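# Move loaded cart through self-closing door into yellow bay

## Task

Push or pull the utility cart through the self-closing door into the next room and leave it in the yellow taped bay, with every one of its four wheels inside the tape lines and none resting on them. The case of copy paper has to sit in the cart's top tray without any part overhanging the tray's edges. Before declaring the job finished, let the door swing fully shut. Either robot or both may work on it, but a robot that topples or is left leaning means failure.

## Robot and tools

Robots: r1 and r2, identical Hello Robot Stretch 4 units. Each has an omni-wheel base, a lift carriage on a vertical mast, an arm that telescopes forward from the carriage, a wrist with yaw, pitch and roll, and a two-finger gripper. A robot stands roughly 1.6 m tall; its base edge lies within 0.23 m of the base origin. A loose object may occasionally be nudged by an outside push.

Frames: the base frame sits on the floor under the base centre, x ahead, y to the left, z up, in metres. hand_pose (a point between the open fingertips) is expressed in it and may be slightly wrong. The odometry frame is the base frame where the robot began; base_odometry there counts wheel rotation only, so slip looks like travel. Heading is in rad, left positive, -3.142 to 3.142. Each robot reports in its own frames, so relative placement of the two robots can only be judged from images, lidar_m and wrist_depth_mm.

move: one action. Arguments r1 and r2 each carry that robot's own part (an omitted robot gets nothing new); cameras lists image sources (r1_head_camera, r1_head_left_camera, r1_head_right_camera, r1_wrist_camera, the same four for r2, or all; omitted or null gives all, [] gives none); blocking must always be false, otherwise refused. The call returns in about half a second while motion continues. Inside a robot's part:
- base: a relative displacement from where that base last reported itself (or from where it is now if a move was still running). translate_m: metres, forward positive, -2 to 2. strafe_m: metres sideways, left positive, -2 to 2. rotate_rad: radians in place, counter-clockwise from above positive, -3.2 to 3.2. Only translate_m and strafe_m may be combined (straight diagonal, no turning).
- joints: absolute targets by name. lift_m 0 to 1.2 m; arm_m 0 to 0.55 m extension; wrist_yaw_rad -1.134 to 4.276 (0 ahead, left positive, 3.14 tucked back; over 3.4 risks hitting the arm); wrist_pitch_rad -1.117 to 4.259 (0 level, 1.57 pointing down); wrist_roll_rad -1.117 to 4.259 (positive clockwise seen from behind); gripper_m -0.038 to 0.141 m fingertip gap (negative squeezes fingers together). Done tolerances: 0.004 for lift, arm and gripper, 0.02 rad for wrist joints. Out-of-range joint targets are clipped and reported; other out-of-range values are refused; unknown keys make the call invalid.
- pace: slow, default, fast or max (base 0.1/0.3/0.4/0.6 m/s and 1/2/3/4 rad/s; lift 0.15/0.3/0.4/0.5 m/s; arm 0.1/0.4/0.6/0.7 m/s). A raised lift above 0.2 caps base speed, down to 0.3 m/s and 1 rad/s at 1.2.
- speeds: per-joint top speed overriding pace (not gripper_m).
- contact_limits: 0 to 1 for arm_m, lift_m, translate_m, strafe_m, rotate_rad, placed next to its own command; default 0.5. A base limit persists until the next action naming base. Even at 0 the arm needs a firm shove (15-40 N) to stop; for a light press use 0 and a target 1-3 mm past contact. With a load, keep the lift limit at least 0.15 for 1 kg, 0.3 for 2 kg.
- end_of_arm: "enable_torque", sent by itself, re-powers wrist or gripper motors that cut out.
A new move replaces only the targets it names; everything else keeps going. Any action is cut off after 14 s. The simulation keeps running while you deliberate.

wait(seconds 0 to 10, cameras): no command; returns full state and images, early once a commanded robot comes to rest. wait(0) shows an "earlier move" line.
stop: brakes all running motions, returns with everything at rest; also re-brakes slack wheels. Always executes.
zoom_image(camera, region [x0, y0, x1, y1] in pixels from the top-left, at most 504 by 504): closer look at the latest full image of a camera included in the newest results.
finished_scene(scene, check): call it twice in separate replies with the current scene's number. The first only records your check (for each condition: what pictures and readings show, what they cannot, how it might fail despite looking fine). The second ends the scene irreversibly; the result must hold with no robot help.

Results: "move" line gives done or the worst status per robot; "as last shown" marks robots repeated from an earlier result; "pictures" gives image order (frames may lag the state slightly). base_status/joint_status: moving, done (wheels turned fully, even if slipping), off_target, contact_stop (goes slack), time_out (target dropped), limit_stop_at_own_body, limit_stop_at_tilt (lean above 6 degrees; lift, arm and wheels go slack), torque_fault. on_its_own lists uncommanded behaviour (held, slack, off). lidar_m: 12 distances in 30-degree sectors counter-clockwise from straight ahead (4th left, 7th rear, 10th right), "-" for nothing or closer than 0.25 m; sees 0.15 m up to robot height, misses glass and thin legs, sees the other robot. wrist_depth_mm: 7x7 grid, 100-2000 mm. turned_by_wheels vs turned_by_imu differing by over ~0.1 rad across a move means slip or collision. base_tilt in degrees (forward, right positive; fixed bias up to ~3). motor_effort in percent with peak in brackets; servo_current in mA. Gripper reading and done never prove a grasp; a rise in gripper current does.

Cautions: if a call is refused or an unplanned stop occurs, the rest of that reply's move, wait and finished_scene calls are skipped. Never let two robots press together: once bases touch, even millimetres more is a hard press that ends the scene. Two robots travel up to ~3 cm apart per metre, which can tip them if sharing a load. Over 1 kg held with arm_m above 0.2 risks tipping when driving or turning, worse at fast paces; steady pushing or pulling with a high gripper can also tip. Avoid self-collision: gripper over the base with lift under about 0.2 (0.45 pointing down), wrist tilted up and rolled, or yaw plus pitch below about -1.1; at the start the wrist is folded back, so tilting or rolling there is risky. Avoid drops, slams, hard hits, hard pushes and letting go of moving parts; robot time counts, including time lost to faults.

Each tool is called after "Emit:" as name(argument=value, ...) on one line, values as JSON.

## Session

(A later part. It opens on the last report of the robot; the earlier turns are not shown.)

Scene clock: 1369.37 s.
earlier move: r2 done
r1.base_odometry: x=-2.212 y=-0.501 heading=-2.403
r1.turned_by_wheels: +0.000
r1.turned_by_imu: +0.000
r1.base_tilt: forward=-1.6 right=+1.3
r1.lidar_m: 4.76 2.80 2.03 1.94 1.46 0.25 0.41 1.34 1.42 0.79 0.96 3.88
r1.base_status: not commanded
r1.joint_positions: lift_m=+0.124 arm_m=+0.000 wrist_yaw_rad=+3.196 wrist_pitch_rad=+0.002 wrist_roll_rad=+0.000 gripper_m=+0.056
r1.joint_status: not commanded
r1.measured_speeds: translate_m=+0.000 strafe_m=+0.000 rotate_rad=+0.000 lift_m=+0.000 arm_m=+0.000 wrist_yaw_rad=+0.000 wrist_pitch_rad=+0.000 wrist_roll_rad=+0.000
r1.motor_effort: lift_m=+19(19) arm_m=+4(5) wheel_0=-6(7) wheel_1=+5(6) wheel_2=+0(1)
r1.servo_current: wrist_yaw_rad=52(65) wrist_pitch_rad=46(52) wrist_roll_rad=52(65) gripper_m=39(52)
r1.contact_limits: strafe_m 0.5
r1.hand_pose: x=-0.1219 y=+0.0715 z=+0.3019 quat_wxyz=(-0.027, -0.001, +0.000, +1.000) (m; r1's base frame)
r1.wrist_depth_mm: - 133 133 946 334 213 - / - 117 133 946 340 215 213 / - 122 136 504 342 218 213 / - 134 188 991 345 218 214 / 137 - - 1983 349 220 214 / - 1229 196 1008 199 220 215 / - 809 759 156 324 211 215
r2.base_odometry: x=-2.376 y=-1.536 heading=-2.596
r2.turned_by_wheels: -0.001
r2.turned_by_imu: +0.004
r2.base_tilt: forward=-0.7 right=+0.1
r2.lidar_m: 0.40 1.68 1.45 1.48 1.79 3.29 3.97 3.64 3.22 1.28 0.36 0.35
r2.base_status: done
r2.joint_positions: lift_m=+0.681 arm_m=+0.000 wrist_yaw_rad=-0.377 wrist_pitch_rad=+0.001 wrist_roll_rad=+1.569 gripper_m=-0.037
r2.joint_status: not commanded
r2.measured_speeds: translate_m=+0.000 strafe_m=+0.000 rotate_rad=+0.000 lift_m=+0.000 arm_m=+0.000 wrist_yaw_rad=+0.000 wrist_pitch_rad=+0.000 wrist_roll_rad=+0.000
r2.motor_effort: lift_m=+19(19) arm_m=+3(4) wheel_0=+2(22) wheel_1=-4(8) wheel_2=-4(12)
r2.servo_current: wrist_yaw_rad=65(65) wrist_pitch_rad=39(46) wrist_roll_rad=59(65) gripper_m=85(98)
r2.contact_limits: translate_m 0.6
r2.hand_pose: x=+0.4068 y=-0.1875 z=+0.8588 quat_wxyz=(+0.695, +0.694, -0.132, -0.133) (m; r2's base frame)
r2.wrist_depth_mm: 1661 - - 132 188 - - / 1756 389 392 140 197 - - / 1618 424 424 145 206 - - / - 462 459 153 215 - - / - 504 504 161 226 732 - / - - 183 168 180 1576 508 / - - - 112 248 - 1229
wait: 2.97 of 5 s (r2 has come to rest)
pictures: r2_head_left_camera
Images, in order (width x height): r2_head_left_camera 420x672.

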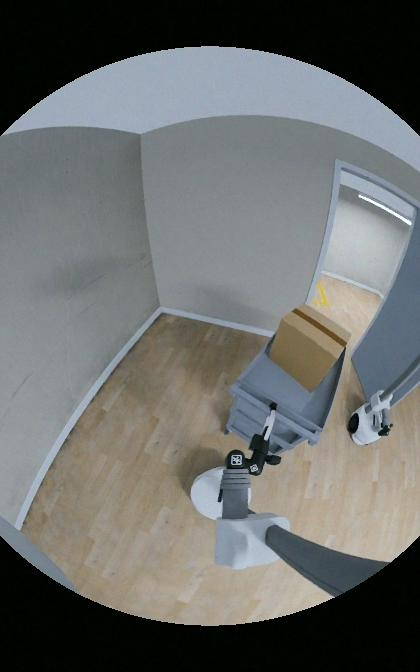

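Emit:
move(blocking=false, r2={"joints": {"gripper_m": 0.065}, "pace": "fast"}, cameras=[])

Emit:
wait(seconds=4, cameras=[])

Emit:
move(blocking=false, r2={"base": {"translate_m": 0.042, "strafe_m": 0.0446}, "pace": "default", "contact_limits": {"translate_m": 0.3}}, cameras=[])

Emit:
wait(seconds=4, cameras=[])

Emit:
move(blocking=false, r2={"joints": {"gripper_m": -0.038}, "pace": "default"}, cameras=[])

Emit:
wait(seconds=4, cameras=["r2_head_left_camera"])

Emit:
zoom_image(camera="r2_head_left_camera", region=[200, 280, 360, 470])

Scene clock: 1431.57 s.
move: r2 moving
r1.base_odometry: x=-2.212 y=-0.501 heading=-2.403
r1.turned_by_wheels: +0.000
r1.turned_by_imu: +0.000
r1.base_tilt: forward=-1.6 right=+1.2
r1.lidar_m: 4.76 2.79 2.02 1.89 1.46 0.25 0.44 1.32 1.41 0.78 0.93 3.84
r1.base_status: not commanded
r1.joint_positions: lift_m=+0.124 arm_m=+0.000 wrist_yaw_rad=+3.196 wrist_pitch_rad=+0.002 wrist_roll_rad=+0.000 gripper_m=+0.056
r1.joint_status: not commanded
r1.measured_speeds: translate_m=+0.000 strafe_m=+0.000 rotate_rad=+0.000 lift_m=+0.000 arm_m=+0.000 wrist_yaw_rad=+0.000 wrist_pitch_rad=+0.000 wrist_roll_rad=+0.000
r1.motor_effort: lift_m=+19(19) arm_m=+5(5) wheel_0=-7(7) wheel_1=+5(5) wheel_2=+0(0)
r1.servo_current: wrist_yaw_rad=52(65) wrist_pitch_rad=39(46) wrist_roll_rad=65(65) gripper_m=39(52)
r1.contact_limits: strafe_m 0.5
r1.hand_pose: x=-0.1219 y=+0.0715 z=+0.3019 quat_wxyz=(-0.027, -0.001, +0.000, +1.000) (m; r1's base frame)
r1.wrist_depth_mm: - 133 133 960 334 213 - / - 117 133 946 340 216 213 / - 122 136 508 342 218 213 / - 134 187 1008 347 219 214 / 137 - - 1983 347 219 214 / - 1229 197 1008 199 220 214 / - 809 759 156 325 211 215
r2.base_odometry: x=-2.376 y=-1.536 heading=-2.596
r2.turned_by_wheels: +0.000
r2.turned_by_imu: +0.000
r2.base_tilt: forward=-0.7 right=+0.1
r2.lidar_m: 0.42 1.71 1.48 1.49 1.80 3.31 3.96 3.63 3.21 1.28 0.37 0.35
r2.base_status: not commanded
r2.joint_positions: lift_m=+0.681 arm_m=+0.000 wrist_yaw_rad=-0.381 wrist_pitch_rad=+0.001 wrist_roll_rad=+1.569 gripper_m=-0.012
r2.joint_status: gripper_m moving
r2.measured_speeds: translate_m=+0.000 strafe_m=+0.000 rotate_rad=+0.000 lift_m=+0.000 arm_m=+0.000 wrist_yaw_rad=-0.005 wrist_pitch_rad=+0.000 wrist_roll_rad=+0.000
r2.motor_effort: lift_m=+19(19) arm_m=+4(4) wheel_0=+2(3) wheel_1=-4(4) wheel_2=-4(4)
r2.servo_current: wrist_yaw_rad=39(52) wrist_pitch_rad=39(46) wrist_roll_rad=46(52) gripper_m=117(117)
r2.contact_limits: translate_m 0.6
r2.hand_pose: x=+0.4061 y=-0.1884 z=+0.8588 quat_wxyz=(+0.695, +0.694, -0.133, -0.134) (m; r2's base frame)
r2.wrist_depth_mm: 1756 - - 138 193 - - / 1708 402 397 143 202 - - / 1708 427 430 150 211 - - / - 459 466 158 221 - - / - 504 504 166 230 732 - / - - 185 174 186 1618 530 / - - - 112 251 - 1229
pictures: none
No camera images: "cameras" was empty.

Scene clock: 1432.77 s.
earlier move: r2 done
r1.base_odometry: x=-2.212 y=-0.501 heading=-2.403
r1.turned_by_wheels: +0.000
r1.turned_by_imu: +0.000
r1.base_tilt: forward=-1.5 right=+1.2
r1.lidar_m: 4.77 2.82 1.99 1.91 1.47 0.25 0.43 1.34 1.42 0.77 0.92 3.87
r1.base_status: not commanded
r1.joint_positions: lift_m=+0.124 arm_m=+0.000 wrist_yaw_rad=+3.196 wrist_pitch_rad=+0.002 wrist_roll_rad=+0.000 gripper_m=+0.056
r1.joint_status: not commanded
r1.measured_speeds: translate_m=+0.000 strafe_m=+0.000 rotate_rad=+0.000 lift_m=+0.000 arm_m=+0.000 wrist_yaw_rad=+0.000 wrist_pitch_rad=+0.000 wrist_roll_rad=+0.000
r1.motor_effort: lift_m=+19(19) arm_m=+4(5) wheel_0=-6(7) wheel_1=+6(6) wheel_2=+0(0)
r1.servo_current: wrist_yaw_rad=52(65) wrist_pitch_rad=39(46) wrist_roll_rad=59(65) gripper_m=46(52)
r1.contact_limits: strafe_m 0.5
r1.hand_pose: x=-0.1219 y=+0.0715 z=+0.3019 quat_wxyz=(-0.027, -0.001, +0.000, +1.000) (m; r1's base frame)
r1.wrist_depth_mm: - 133 133 946 334 213 - / - 117 133 946 338 216 213 / - 122 136 504 343 217 213 / - 134 188 991 347 218 213 / 137 - - 1983 349 219 214 / - 1229 197 1008 199 220 214 / - 809 768 156 327 211 215
r2.base_odometry: x=-2.376 y=-1.536 heading=-2.596
r2.turned_by_wheels: +0.000
r2.turned_by_imu: +0.000
r2.base_tilt: forward=-0.7 right=+0.1
r2.lidar_m: 0.42 1.67 1.48 1.48 1.79 3.31 3.99 3.66 3.18 1.29 0.36 0.35
r2.base_status: not commanded
r2.joint_positions: lift_m=+0.681 arm_m=+0.000 wrist_yaw_rad=-0.383 wrist_pitch_rad=+0.001 wrist_roll_rad=+1.569 gripper_m=+0.065
r2.joint_status: all done
r2.measured_speeds: translate_m=+0.000 strafe_m=+0.000 rotate_rad=+0.000 lift_m=+0.000 arm_m=+0.000 wrist_yaw_rad=+0.000 wrist_pitch_rad=+0.000 wrist_roll_rad=+0.000
r2.motor_effort: lift_m=+19(19) arm_m=+4(4) wheel_0=+3(3) wheel_1=-4(4) wheel_2=-4(4)
r2.servo_current: wrist_yaw_rad=33(59) wrist_pitch_rad=39(46) wrist_roll_rad=46(59) gripper_m=59(130)
r2.contact_limits: translate_m 0.6
r2.hand_pose: x=+0.4058 y=-0.1888 z=+0.8588 quat_wxyz=(+0.695, +0.693, -0.134, -0.135) (m; r2's base frame)
r2.wrist_depth_mm: 1756 - - 147 200 - - / 1708 410 410 153 208 - - / 1756 433 430 159 217 - - / - 466 473 166 229 - - / - 512 512 174 239 - - / - - 187 179 185 1618 508 / - - - 112 258 - 1229
wait: 1.20 of 4 s (r2 has come to rest)
pictures: none
No camera images: "cameras" was empty.

Scene clock: 1433.27 s.
move: r2 moving
r1.base_odometry: x=-2.212 y=-0.501 heading=-2.403
r1.turned_by_wheels: +0.000
r1.turned_by_imu: +0.000
r1.base_tilt: forward=-1.6 right=+1.3
r1.lidar_m: 4.77 2.84 2.03 1.94 1.46 0.25 0.42 1.35 1.43 0.78 0.91 3.89
r1.base_status: not commanded
r1.joint_positions: lift_m=+0.124 arm_m=+0.000 wrist_yaw_rad=+3.196 wrist_pitch_rad=+0.002 wrist_roll_rad=+0.000 gripper_m=+0.056
r1.joint_status: not commanded
r1.measured_speeds: translate_m=+0.000 strafe_m=+0.000 rotate_rad=+0.000 lift_m=+0.000 arm_m=+0.000 wrist_yaw_rad=+0.000 wrist_pitch_rad=+0.000 wrist_roll_rad=+0.000
r1.motor_effort: lift_m=+19(19) arm_m=+4(5) wheel_0=-6(7) wheel_1=+5(6) wheel_2=+0(0)
r1.servo_current: wrist_yaw_rad=52(65) wrist_pitch_rad=33(46) wrist_roll_rad=46(52) gripper_m=39(46)
r1.contact_limits: strafe_m 0.5
r1.hand_pose: x=-0.1219 y=+0.0715 z=+0.3019 quat_wxyz=(-0.027, -0.001, +0.000, +1.000) (m; r1's base frame)
r1.wrist_depth_mm: - 133 133 946 336 213 - / - 117 133 946 340 216 214 / - 122 136 508 342 217 213 / - 134 188 991 347 219 214 / 138 - - 1983 347 219 214 / - 1229 196 1008 199 220 215 / - 809 759 156 325 211 215
r2.base_odometry: x=-2.382 y=-1.568 heading=-2.597
r2.turned_by_wheels: -0.001
r2.turned_by_imu: -0.001
r2.base_tilt: forward=-0.7 right=+0.1
r2.lidar_m: 0.42 1.64 1.43 1.43 1.75 3.21 4.00 3.66 3.24 1.29 0.37 0.36
r2.base_status: translate_m moving; strafe_m moving
r2.joint_positions: lift_m=+0.681 arm_m=+0.000 wrist_yaw_rad=-0.392 wrist_pitch_rad=+0.001 wrist_roll_rad=+1.569 gripper_m=+0.065
r2.joint_status: not commanded
r2.measured_speeds: translate_m=+0.082 strafe_m=+0.091 rotate_rad=+0.001 lift_m=+0.000 arm_m=+0.000 wrist_yaw_rad=+0.000 wrist_pitch_rad=+0.000 wrist_roll_rad=+0.000
r2.motor_effort: lift_m=+19(19) arm_m=+4(4) wheel_0=-6(11) wheel_1=+9(11) wheel_2=-17(17)
r2.servo_current: wrist_yaw_rad=59(59) wrist_pitch_rad=46(46) wrist_roll_rad=46(52) gripper_m=59(59)
r2.contact_limits: translate_m 0.3
r2.hand_pose: x=+0.4040 y=-0.1910 z=+0.8588 quat_wxyz=(+0.694, +0.693, -0.137, -0.138) (m; r2's base frame)
r2.wrist_depth_mm: 1708 - - 148 202 - - / 1808 410 407 154 211 - - / 1808 445 436 160 220 - - / - 473 473 167 230 - - / - 517 517 178 241 732 - / - - 188 183 186 1618 512 / - - - 112 - - 1308
pictures: none
No camera images: "cameras" was empty.

Scene clock: 1434.03 s.
earlier move: r2 done
r1.base_odometry: x=-2.212 y=-0.501 heading=-2.403
r1.turned_by_wheels: +0.000
r1.turned_by_imu: +0.000
r1.base_tilt: forward=-1.6 right=+1.3
r1.lidar_m: 4.76 2.82 2.03 1.91 1.44 0.25 0.38 1.31 1.42 0.76 0.96 3.87
r1.base_status: not commanded
r1.joint_positions: lift_m=+0.124 arm_m=+0.000 wrist_yaw_rad=+3.196 wrist_pitch_rad=+0.002 wrist_roll_rad=+0.000 gripper_m=+0.056
r1.joint_status: not commanded
r1.measured_speeds: translate_m=+0.000 strafe_m=+0.000 rotate_rad=+0.000 lift_m=+0.000 arm_m=+0.000 wrist_yaw_rad=+0.000 wrist_pitch_rad=+0.000 wrist_roll_rad=+0.000
r1.motor_effort: lift_m=+19(19) arm_m=+4(5) wheel_0=-7(7) wheel_1=+6(6) wheel_2=+0(0)
r1.servo_current: wrist_yaw_rad=46(72) wrist_pitch_rad=39(52) wrist_roll_rad=46(59) gripper_m=39(46)
r1.contact_limits: strafe_m 0.5
r1.hand_pose: x=-0.1219 y=+0.0715 z=+0.3019 quat_wxyz=(-0.027, -0.001, +0.000, +1.000) (m; r1's base frame)
r1.wrist_depth_mm: - 133 133 946 336 213 - / - 117 133 960 340 216 213 / - 122 137 508 342 217 213 / - 134 187 1008 347 218 214 / 137 - - 1983 349 220 214 / - 1229 197 1008 198 220 214 / - 809 759 156 325 211 215
r2.base_odometry: x=-2.389 y=-1.596 heading=-2.596
r2.turned_by_wheels: +0.001
r2.turned_by_imu: +0.001
r2.base_tilt: forward=-0.7 right=+0.1
r2.lidar_m: 0.41 1.63 1.42 1.43 1.69 3.18 4.00 3.71 3.26 1.30 0.38 0.36
r2.base_status: done
r2.joint_positions: lift_m=+0.681 arm_m=+0.000 wrist_yaw_rad=-0.387 wrist_pitch_rad=+0.001 wrist_roll_rad=+1.569 gripper_m=+0.065
r2.joint_status: not commanded
r2.measured_speeds: translate_m=+0.000 strafe_m=+0.000 rotate_rad=+0.000 lift_m=+0.000 arm_m=+0.000 wrist_yaw_rad=+0.000 wrist_pitch_rad=+0.000 wrist_roll_rad=+0.000
r2.motor_effort: lift_m=+18(19) arm_m=+4(4) wheel_0=-2(11) wheel_1=+3(11) wheel_2=-4(17)
r2.servo_current: wrist_yaw_rad=52(59) wrist_pitch_rad=39(46) wrist_roll_rad=46(59) gripper_m=52(59)
r2.contact_limits: translate_m 0.3
r2.hand_pose: x=+0.4050 y=-0.1897 z=+0.8589 quat_wxyz=(+0.695, +0.693, -0.135, -0.136) (m; r2's base frame)
r2.wrist_depth_mm: 1708 387 389 145 200 - - / 1808 418 413 153 210 - - / 1618 455 449 161 220 - - / - 488 488 168 232 - - / - - 517 178 242 676 554 / - - 188 184 190 1618 496 / - - - 112 - - 1205
wait: 0.77 of 4 s (r2 has come to rest)
pictures: none
No camera images: "cameras" was empty.

Scene clock: 1434.53 s.
move: r2 moving
r1.base_odometry: x=-2.212 y=-0.501 heading=-2.403
r1.turned_by_wheels: +0.000
r1.turned_by_imu: +0.000
r1.base_tilt: forward=-1.6 right=+1.3
r1.lidar_m: 4.78 2.81 2.01 1.93 1.44 0.25 0.42 1.33 1.42 0.78 0.94 3.89
r1.base_status: not commanded
r1.joint_positions: lift_m=+0.124 arm_m=+0.000 wrist_yaw_rad=+3.196 wrist_pitch_rad=+0.002 wrist_roll_rad=+0.000 gripper_m=+0.056
r1.joint_status: not commanded
r1.measured_speeds: translate_m=+0.000 strafe_m=+0.000 rotate_rad=+0.000 lift_m=+0.000 arm_m=+0.000 wrist_yaw_rad=+0.000 wrist_pitch_rad=+0.000 wrist_roll_rad=+0.000
r1.motor_effort: lift_m=+19(19) arm_m=+4(5) wheel_0=-6(7) wheel_1=+5(6) wheel_2=+0(0)
r1.servo_current: wrist_yaw_rad=46(59) wrist_pitch_rad=39(46) wrist_roll_rad=59(59) gripper_m=39(46)
r1.contact_limits: strafe_m 0.5
r1.hand_pose: x=-0.1219 y=+0.0715 z=+0.3019 quat_wxyz=(-0.027, -0.001, +0.000, +1.000) (m; r1's base frame)
r1.wrist_depth_mm: - 133 133 931 334 213 - / - 117 133 960 340 216 213 / - 122 136 504 342 218 213 / - 134 187 1008 347 218 213 / 137 - - 1983 349 220 214 / - 1205 196 1008 199 220 215 / - 809 759 156 325 211 215
r2.base_odometry: x=-2.389 y=-1.596 heading=-2.596
r2.turned_by_wheels: +0.000
r2.turned_by_imu: +0.000
r2.base_tilt: forward=-0.7 right=+0.1
r2.lidar_m: 0.42 1.62 1.40 1.43 1.73 3.15 4.02 3.74 3.26 1.32 0.36 0.35
r2.base_status: not commanded
r2.joint_positions: lift_m=+0.681 arm_m=+0.000 wrist_yaw_rad=-0.387 wrist_pitch_rad=+0.001 wrist_roll_rad=+1.569 gripper_m=+0.046
r2.joint_status: gripper_m moving
r2.measured_speeds: translate_m=+0.000 strafe_m=+0.000 rotate_rad=+0.000 lift_m=+0.000 arm_m=+0.000 wrist_yaw_rad=+0.000 wrist_pitch_rad=+0.000 wrist_roll_rad=+0.000
r2.motor_effort: lift_m=+18(18) arm_m=+4(4) wheel_0=-2(2) wheel_1=+2(3) wheel_2=-4(4)
r2.servo_current: wrist_yaw_rad=46(52) wrist_pitch_rad=39(46) wrist_roll_rad=52(59) gripper_m=130(130)
r2.contact_limits: translate_m 0.3
r2.hand_pose: x=+0.4050 y=-0.1897 z=+0.8589 quat_wxyz=(+0.695, +0.693, -0.135, -0.136) (m; r2's base frame)
r2.wrist_depth_mm: 1756 387 394 145 199 - - / 1708 415 415 153 210 - - / 1661 455 449 161 220 - - / - 488 488 169 230 - - / - - 525 178 241 676 554 / - - 191 185 189 1576 496 / - - - 112 - - 1229
pictures: none
No camera images: "cameras" was empty.

Scene clock: 1435.73 s.
earlier move: r2 done
r1.base_odometry: x=-2.212 y=-0.501 heading=-2.403
r1.turned_by_wheels: +0.000
r1.turned_by_imu: +0.000
r1.base_tilt: forward=-1.6 right=+1.3
r1.lidar_m: 4.74 2.82 2.04 1.93 1.44 0.25 0.45 1.32 1.43 0.74 0.96 3.87
r1.base_status: not commanded
r1.joint_positions: lift_m=+0.124 arm_m=+0.000 wrist_yaw_rad=+3.196 wrist_pitch_rad=+0.002 wrist_roll_rad=+0.000 gripper_m=+0.056
r1.joint_status: not commanded
r1.measured_speeds: translate_m=+0.000 strafe_m=+0.000 rotate_rad=+0.000 lift_m=+0.000 arm_m=+0.000 wrist_yaw_rad=+0.000 wrist_pitch_rad=+0.000 wrist_roll_rad=+0.000
r1.motor_effort: lift_m=+19(19) arm_m=+4(5) wheel_0=-6(7) wheel_1=+5(6) wheel_2=+0(0)
r1.servo_current: wrist_yaw_rad=46(65) wrist_pitch_rad=39(52) wrist_roll_rad=59(65) gripper_m=46(46)
r1.contact_limits: strafe_m 0.5
r1.hand_pose: x=-0.1219 y=+0.0715 z=+0.3019 quat_wxyz=(-0.027, -0.001, +0.000, +1.000) (m; r1's base frame)
r1.wrist_depth_mm: - 133 133 946 336 213 - / - 117 133 946 340 216 213 / - 122 136 504 343 218 213 / - 134 188 1008 347 218 214 / 138 - - 1983 349 220 214 / - 1229 196 1008 199 220 214 / - 809 759 156 325 211 216
r2.base_odometry: x=-2.389 y=-1.596 heading=-2.596
r2.turned_by_wheels: +0.000
r2.turned_by_imu: +0.000
r2.base_tilt: forward=-0.6 right=+0.1
r2.lidar_m: 0.42 1.64 1.42 1.42 1.68 3.17 4.00 3.69 3.28 1.32 0.34 0.34
r2.base_status: not commanded
r2.joint_positions: lift_m=+0.681 arm_m=+0.000 wrist_yaw_rad=-0.385 wrist_pitch_rad=+0.001 wrist_roll_rad=+1.569 gripper_m=-0.036
r2.joint_status: all done
r2.measured_speeds: translate_m=+0.000 strafe_m=+0.000 rotate_rad=+0.000 lift_m=+0.000 arm_m=+0.000 wrist_yaw_rad=+0.000 wrist_pitch_rad=+0.000 wrist_roll_rad=+0.000
r2.motor_effort: lift_m=+18(18) arm_m=+4(4) wheel_0=-2(3) wheel_1=+3(3) wheel_2=-4(4)
r2.servo_current: wrist_yaw_rad=52(52) wrist_pitch_rad=39(46) wrist_roll_rad=46(59) gripper_m=130(332)
r2.contact_limits: translate_m 0.3
r2.hand_pose: x=+0.4053 y=-0.1894 z=+0.8589 quat_wxyz=(+0.695, +0.693, -0.135, -0.136) (m; r2's base frame)
r2.wrist_depth_mm: 1756 379 375 135 189 - - / 1708 404 404 142 199 - - / 1618 436 436 147 207 - - / - 477 477 156 218 - - / - - 512 165 230 676 544 / - - 181 172 179 1576 496 / - 134 - 112 - - 1205
wait: 1.20 of 4 s (r2 has come to rest)
pictures: r2_head_left_camera
Images, in order (width x height): r2_head_left_camera 420x672.

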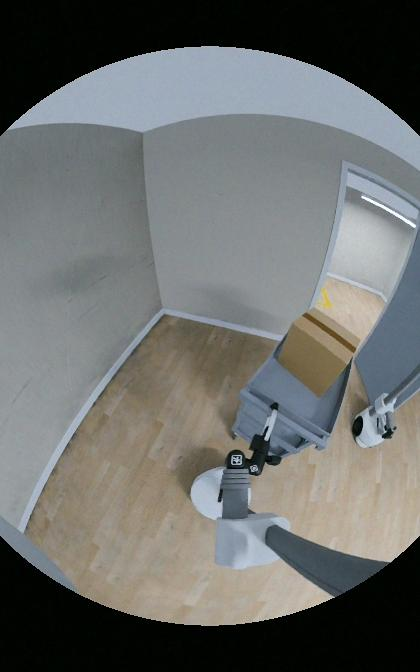

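Scaled by 2.653 from the camera's 420x672 image, which has a finer 600x960 frame.

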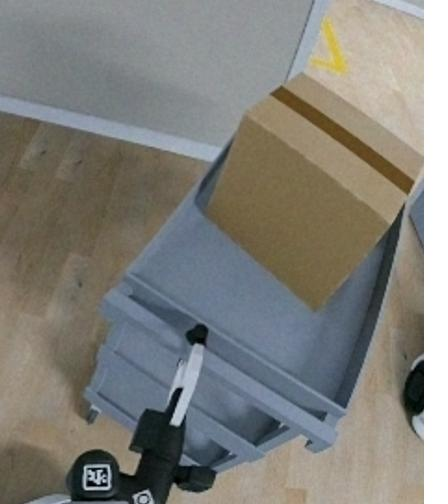

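Emit:
move(blocking=false, r2={"base": {"translate_m": -0.139, "strafe_m": 0.428}, "pace": "default", "contact_limits": {"translate_m": 0.6}}, cameras=[])

Emit:
wait(seconds=5, cameras=["r2_head_left_camera"])

Emit:
zoom_image(camera="r2_head_left_camera", region=[200, 280, 360, 470])

Scene clock: 1446.97 s.
move: r2 moving
r1.base_odometry: x=-2.212 y=-0.501 heading=-2.403
r1.turned_by_wheels: +0.000
r1.turned_by_imu: +0.000
r1.base_tilt: forward=-1.6 right=+1.3
r1.lidar_m: 4.76 2.82 2.01 1.93 1.43 0.25 0.40 1.34 1.41 0.76 0.96 3.87
r1.base_status: not commanded
r1.joint_positions: lift_m=+0.124 arm_m=+0.000 wrist_yaw_rad=+3.196 wrist_pitch_rad=+0.002 wrist_roll_rad=+0.000 gripper_m=+0.056
r1.joint_status: not commanded
r1.measured_speeds: translate_m=+0.000 strafe_m=+0.000 rotate_rad=+0.000 lift_m=+0.000 arm_m=+0.000 wrist_yaw_rad=+0.000 wrist_pitch_rad=+0.000 wrist_roll_rad=+0.000
r1.motor_effort: lift_m=+19(19) arm_m=+5(5) wheel_0=-7(7) wheel_1=+5(5) wheel_2=+0(0)
r1.servo_current: wrist_yaw_rad=59(65) wrist_pitch_rad=33(46) wrist_roll_rad=46(65) gripper_m=46(46)
r1.contact_limits: strafe_m 0.5
r1.hand_pose: x=-0.1219 y=+0.0715 z=+0.3019 quat_wxyz=(-0.027, -0.001, +0.000, +1.000) (m; r1's base frame)
r1.wrist_depth_mm: - 133 133 946 336 213 - / - 117 133 946 340 216 213 / - 122 136 508 342 218 213 / - 134 187 991 345 218 213 / 137 - - 1983 347 219 214 / - 1229 197 1008 199 220 214 / - 798 759 156 325 211 215
r2.base_odometry: x=-2.365 y=-1.617 heading=-2.597
r2.turned_by_wheels: -0.001
r2.turned_by_imu: -0.001
r2.base_tilt: forward=-0.7 right=+0.1
r2.lidar_m: 0.41 1.59 1.40 1.40 1.68 3.08 3.97 3.76 3.30 1.37 0.34 0.35
r2.base_status: translate_m moving; strafe_m moving
r2.joint_positions: lift_m=+0.681 arm_m=+0.000 wrist_yaw_rad=-0.389 wrist_pitch_rad=+0.001 wrist_roll_rad=+1.569 gripper_m=-0.036
r2.joint_status: not commanded
r2.measured_speeds: translate_m=-0.037 strafe_m=+0.118 rotate_rad=-0.005 lift_m=+0.000 arm_m=+0.000 wrist_yaw_rad=-0.008 wrist_pitch_rad=+0.000 wrist_roll_rad=+0.000
r2.motor_effort: lift_m=+18(18) arm_m=+4(4) wheel_0=-21(21) wheel_1=+9(10) wheel_2=+4(9)
r2.servo_current: wrist_yaw_rad=52(52) wrist_pitch_rad=39(46) wrist_roll_rad=46(65) gripper_m=130(130)
r2.contact_limits: translate_m 0.6
r2.hand_pose: x=+0.4046 y=-0.1902 z=+0.8589 quat_wxyz=(+0.695, +0.693, -0.136, -0.137) (m; r2's base frame)
r2.wrist_depth_mm: 1708 382 384 139 194 - - / 1808 410 407 144 202 - - / 1708 449 439 151 211 - - / - 477 477 160 221 - - / - - 508 167 232 1576 559 / - - 180 176 180 1537 496 / - - - 112 - - 1229
pictures: none
No camera images: "cameras" was empty.

Scene clock: 1449.43 s.
earlier move: r2 done
r1.base_odometry: x=-2.212 y=-0.501 heading=-2.403
r1.turned_by_wheels: +0.000
r1.turned_by_imu: +0.000
r1.base_tilt: forward=-1.6 right=+1.3
r1.lidar_m: 4.77 2.81 2.02 1.92 1.43 0.25 0.45 1.31 1.43 1.08 1.13 3.83
r1.base_status: not commanded
r1.joint_positions: lift_m=+0.124 arm_m=+0.000 wrist_yaw_rad=+3.196 wrist_pitch_rad=+0.002 wrist_roll_rad=+0.000 gripper_m=+0.056
r1.joint_status: not commanded
r1.measured_speeds: translate_m=+0.000 strafe_m=+0.000 rotate_rad=+0.000 lift_m=+0.000 arm_m=+0.000 wrist_yaw_rad=+0.000 wrist_pitch_rad=+0.000 wrist_roll_rad=+0.000
r1.motor_effort: lift_m=+19(19) arm_m=+4(5) wheel_0=-6(7) wheel_1=+5(6) wheel_2=+0(1)
r1.servo_current: wrist_yaw_rad=33(65) wrist_pitch_rad=39(52) wrist_roll_rad=52(72) gripper_m=39(46)
r1.contact_limits: strafe_m 0.5
r1.hand_pose: x=-0.1219 y=+0.0715 z=+0.3019 quat_wxyz=(-0.027, -0.001, +0.000, +1.000) (m; r1's base frame)
r1.wrist_depth_mm: - 133 133 946 334 213 - / - 117 133 960 340 215 213 / - 122 137 504 343 218 213 / - 134 188 991 347 218 213 / 137 - - 1983 349 219 214 / - 1229 196 1008 198 220 214 / - 809 768 156 325 211 215
r2.base_odometry: x=-2.048 y=-1.890 heading=-2.596
r2.turned_by_wheels: +0.001
r2.turned_by_imu: +0.000
r2.base_tilt: forward=-0.7 right=+0.0
r2.lidar_m: 0.42 1.24 1.05 1.05 1.27 2.36 3.74 4.12 3.63 1.76 0.30 0.31
r2.base_status: done
r2.joint_positions: lift_m=+0.681 arm_m=+0.000 wrist_yaw_rad=-0.382 wrist_pitch_rad=+0.001 wrist_roll_rad=+1.569 gripper_m=-0.037
r2.joint_status: not commanded
r2.measured_speeds: translate_m=+0.000 strafe_m=+0.000 rotate_rad=+0.000 lift_m=+0.000 arm_m=+0.000 wrist_yaw_rad=+0.000 wrist_pitch_rad=+0.000 wrist_roll_rad=+0.000
r2.motor_effort: lift_m=+18(18) arm_m=-1(4) wheel_0=-4(22) wheel_1=+3(10) wheel_2=+7(10)
r2.servo_current: wrist_yaw_rad=52(65) wrist_pitch_rad=46(52) wrist_roll_rad=46(65) gripper_m=98(137)
r2.contact_limits: translate_m 0.6
r2.hand_pose: x=+0.4059 y=-0.1886 z=+0.8589 quat_wxyz=(+0.695, +0.694, -0.134, -0.135) (m; r2's base frame)
r2.wrist_depth_mm: 1863 349 351 - 158 - - / - 387 387 - 170 171 - / - 436 439 120 185 - - / - 496 504 131 202 640 - / - - - 144 224 1661 488 / - - 182 161 179 1661 1229 / - - - 112 309 312 325
wait: 2.47 of 5 s (r2 has come to rest)
pictures: r2_head_left_camera
Images, in order (width x height): r2_head_left_camera 420x672.

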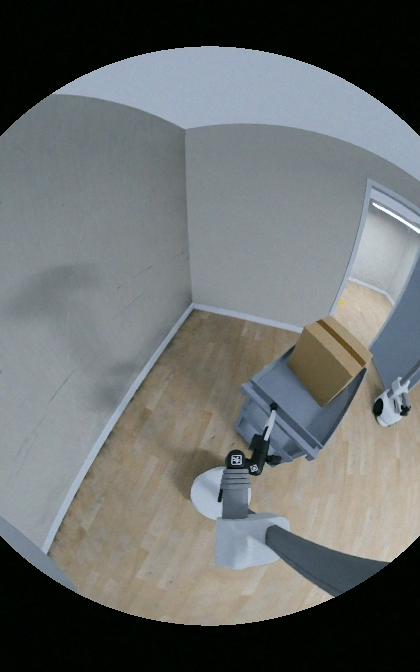

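Scaled by 2.653 from the camera's 420x672 image, which has a finer 600x960 frame.

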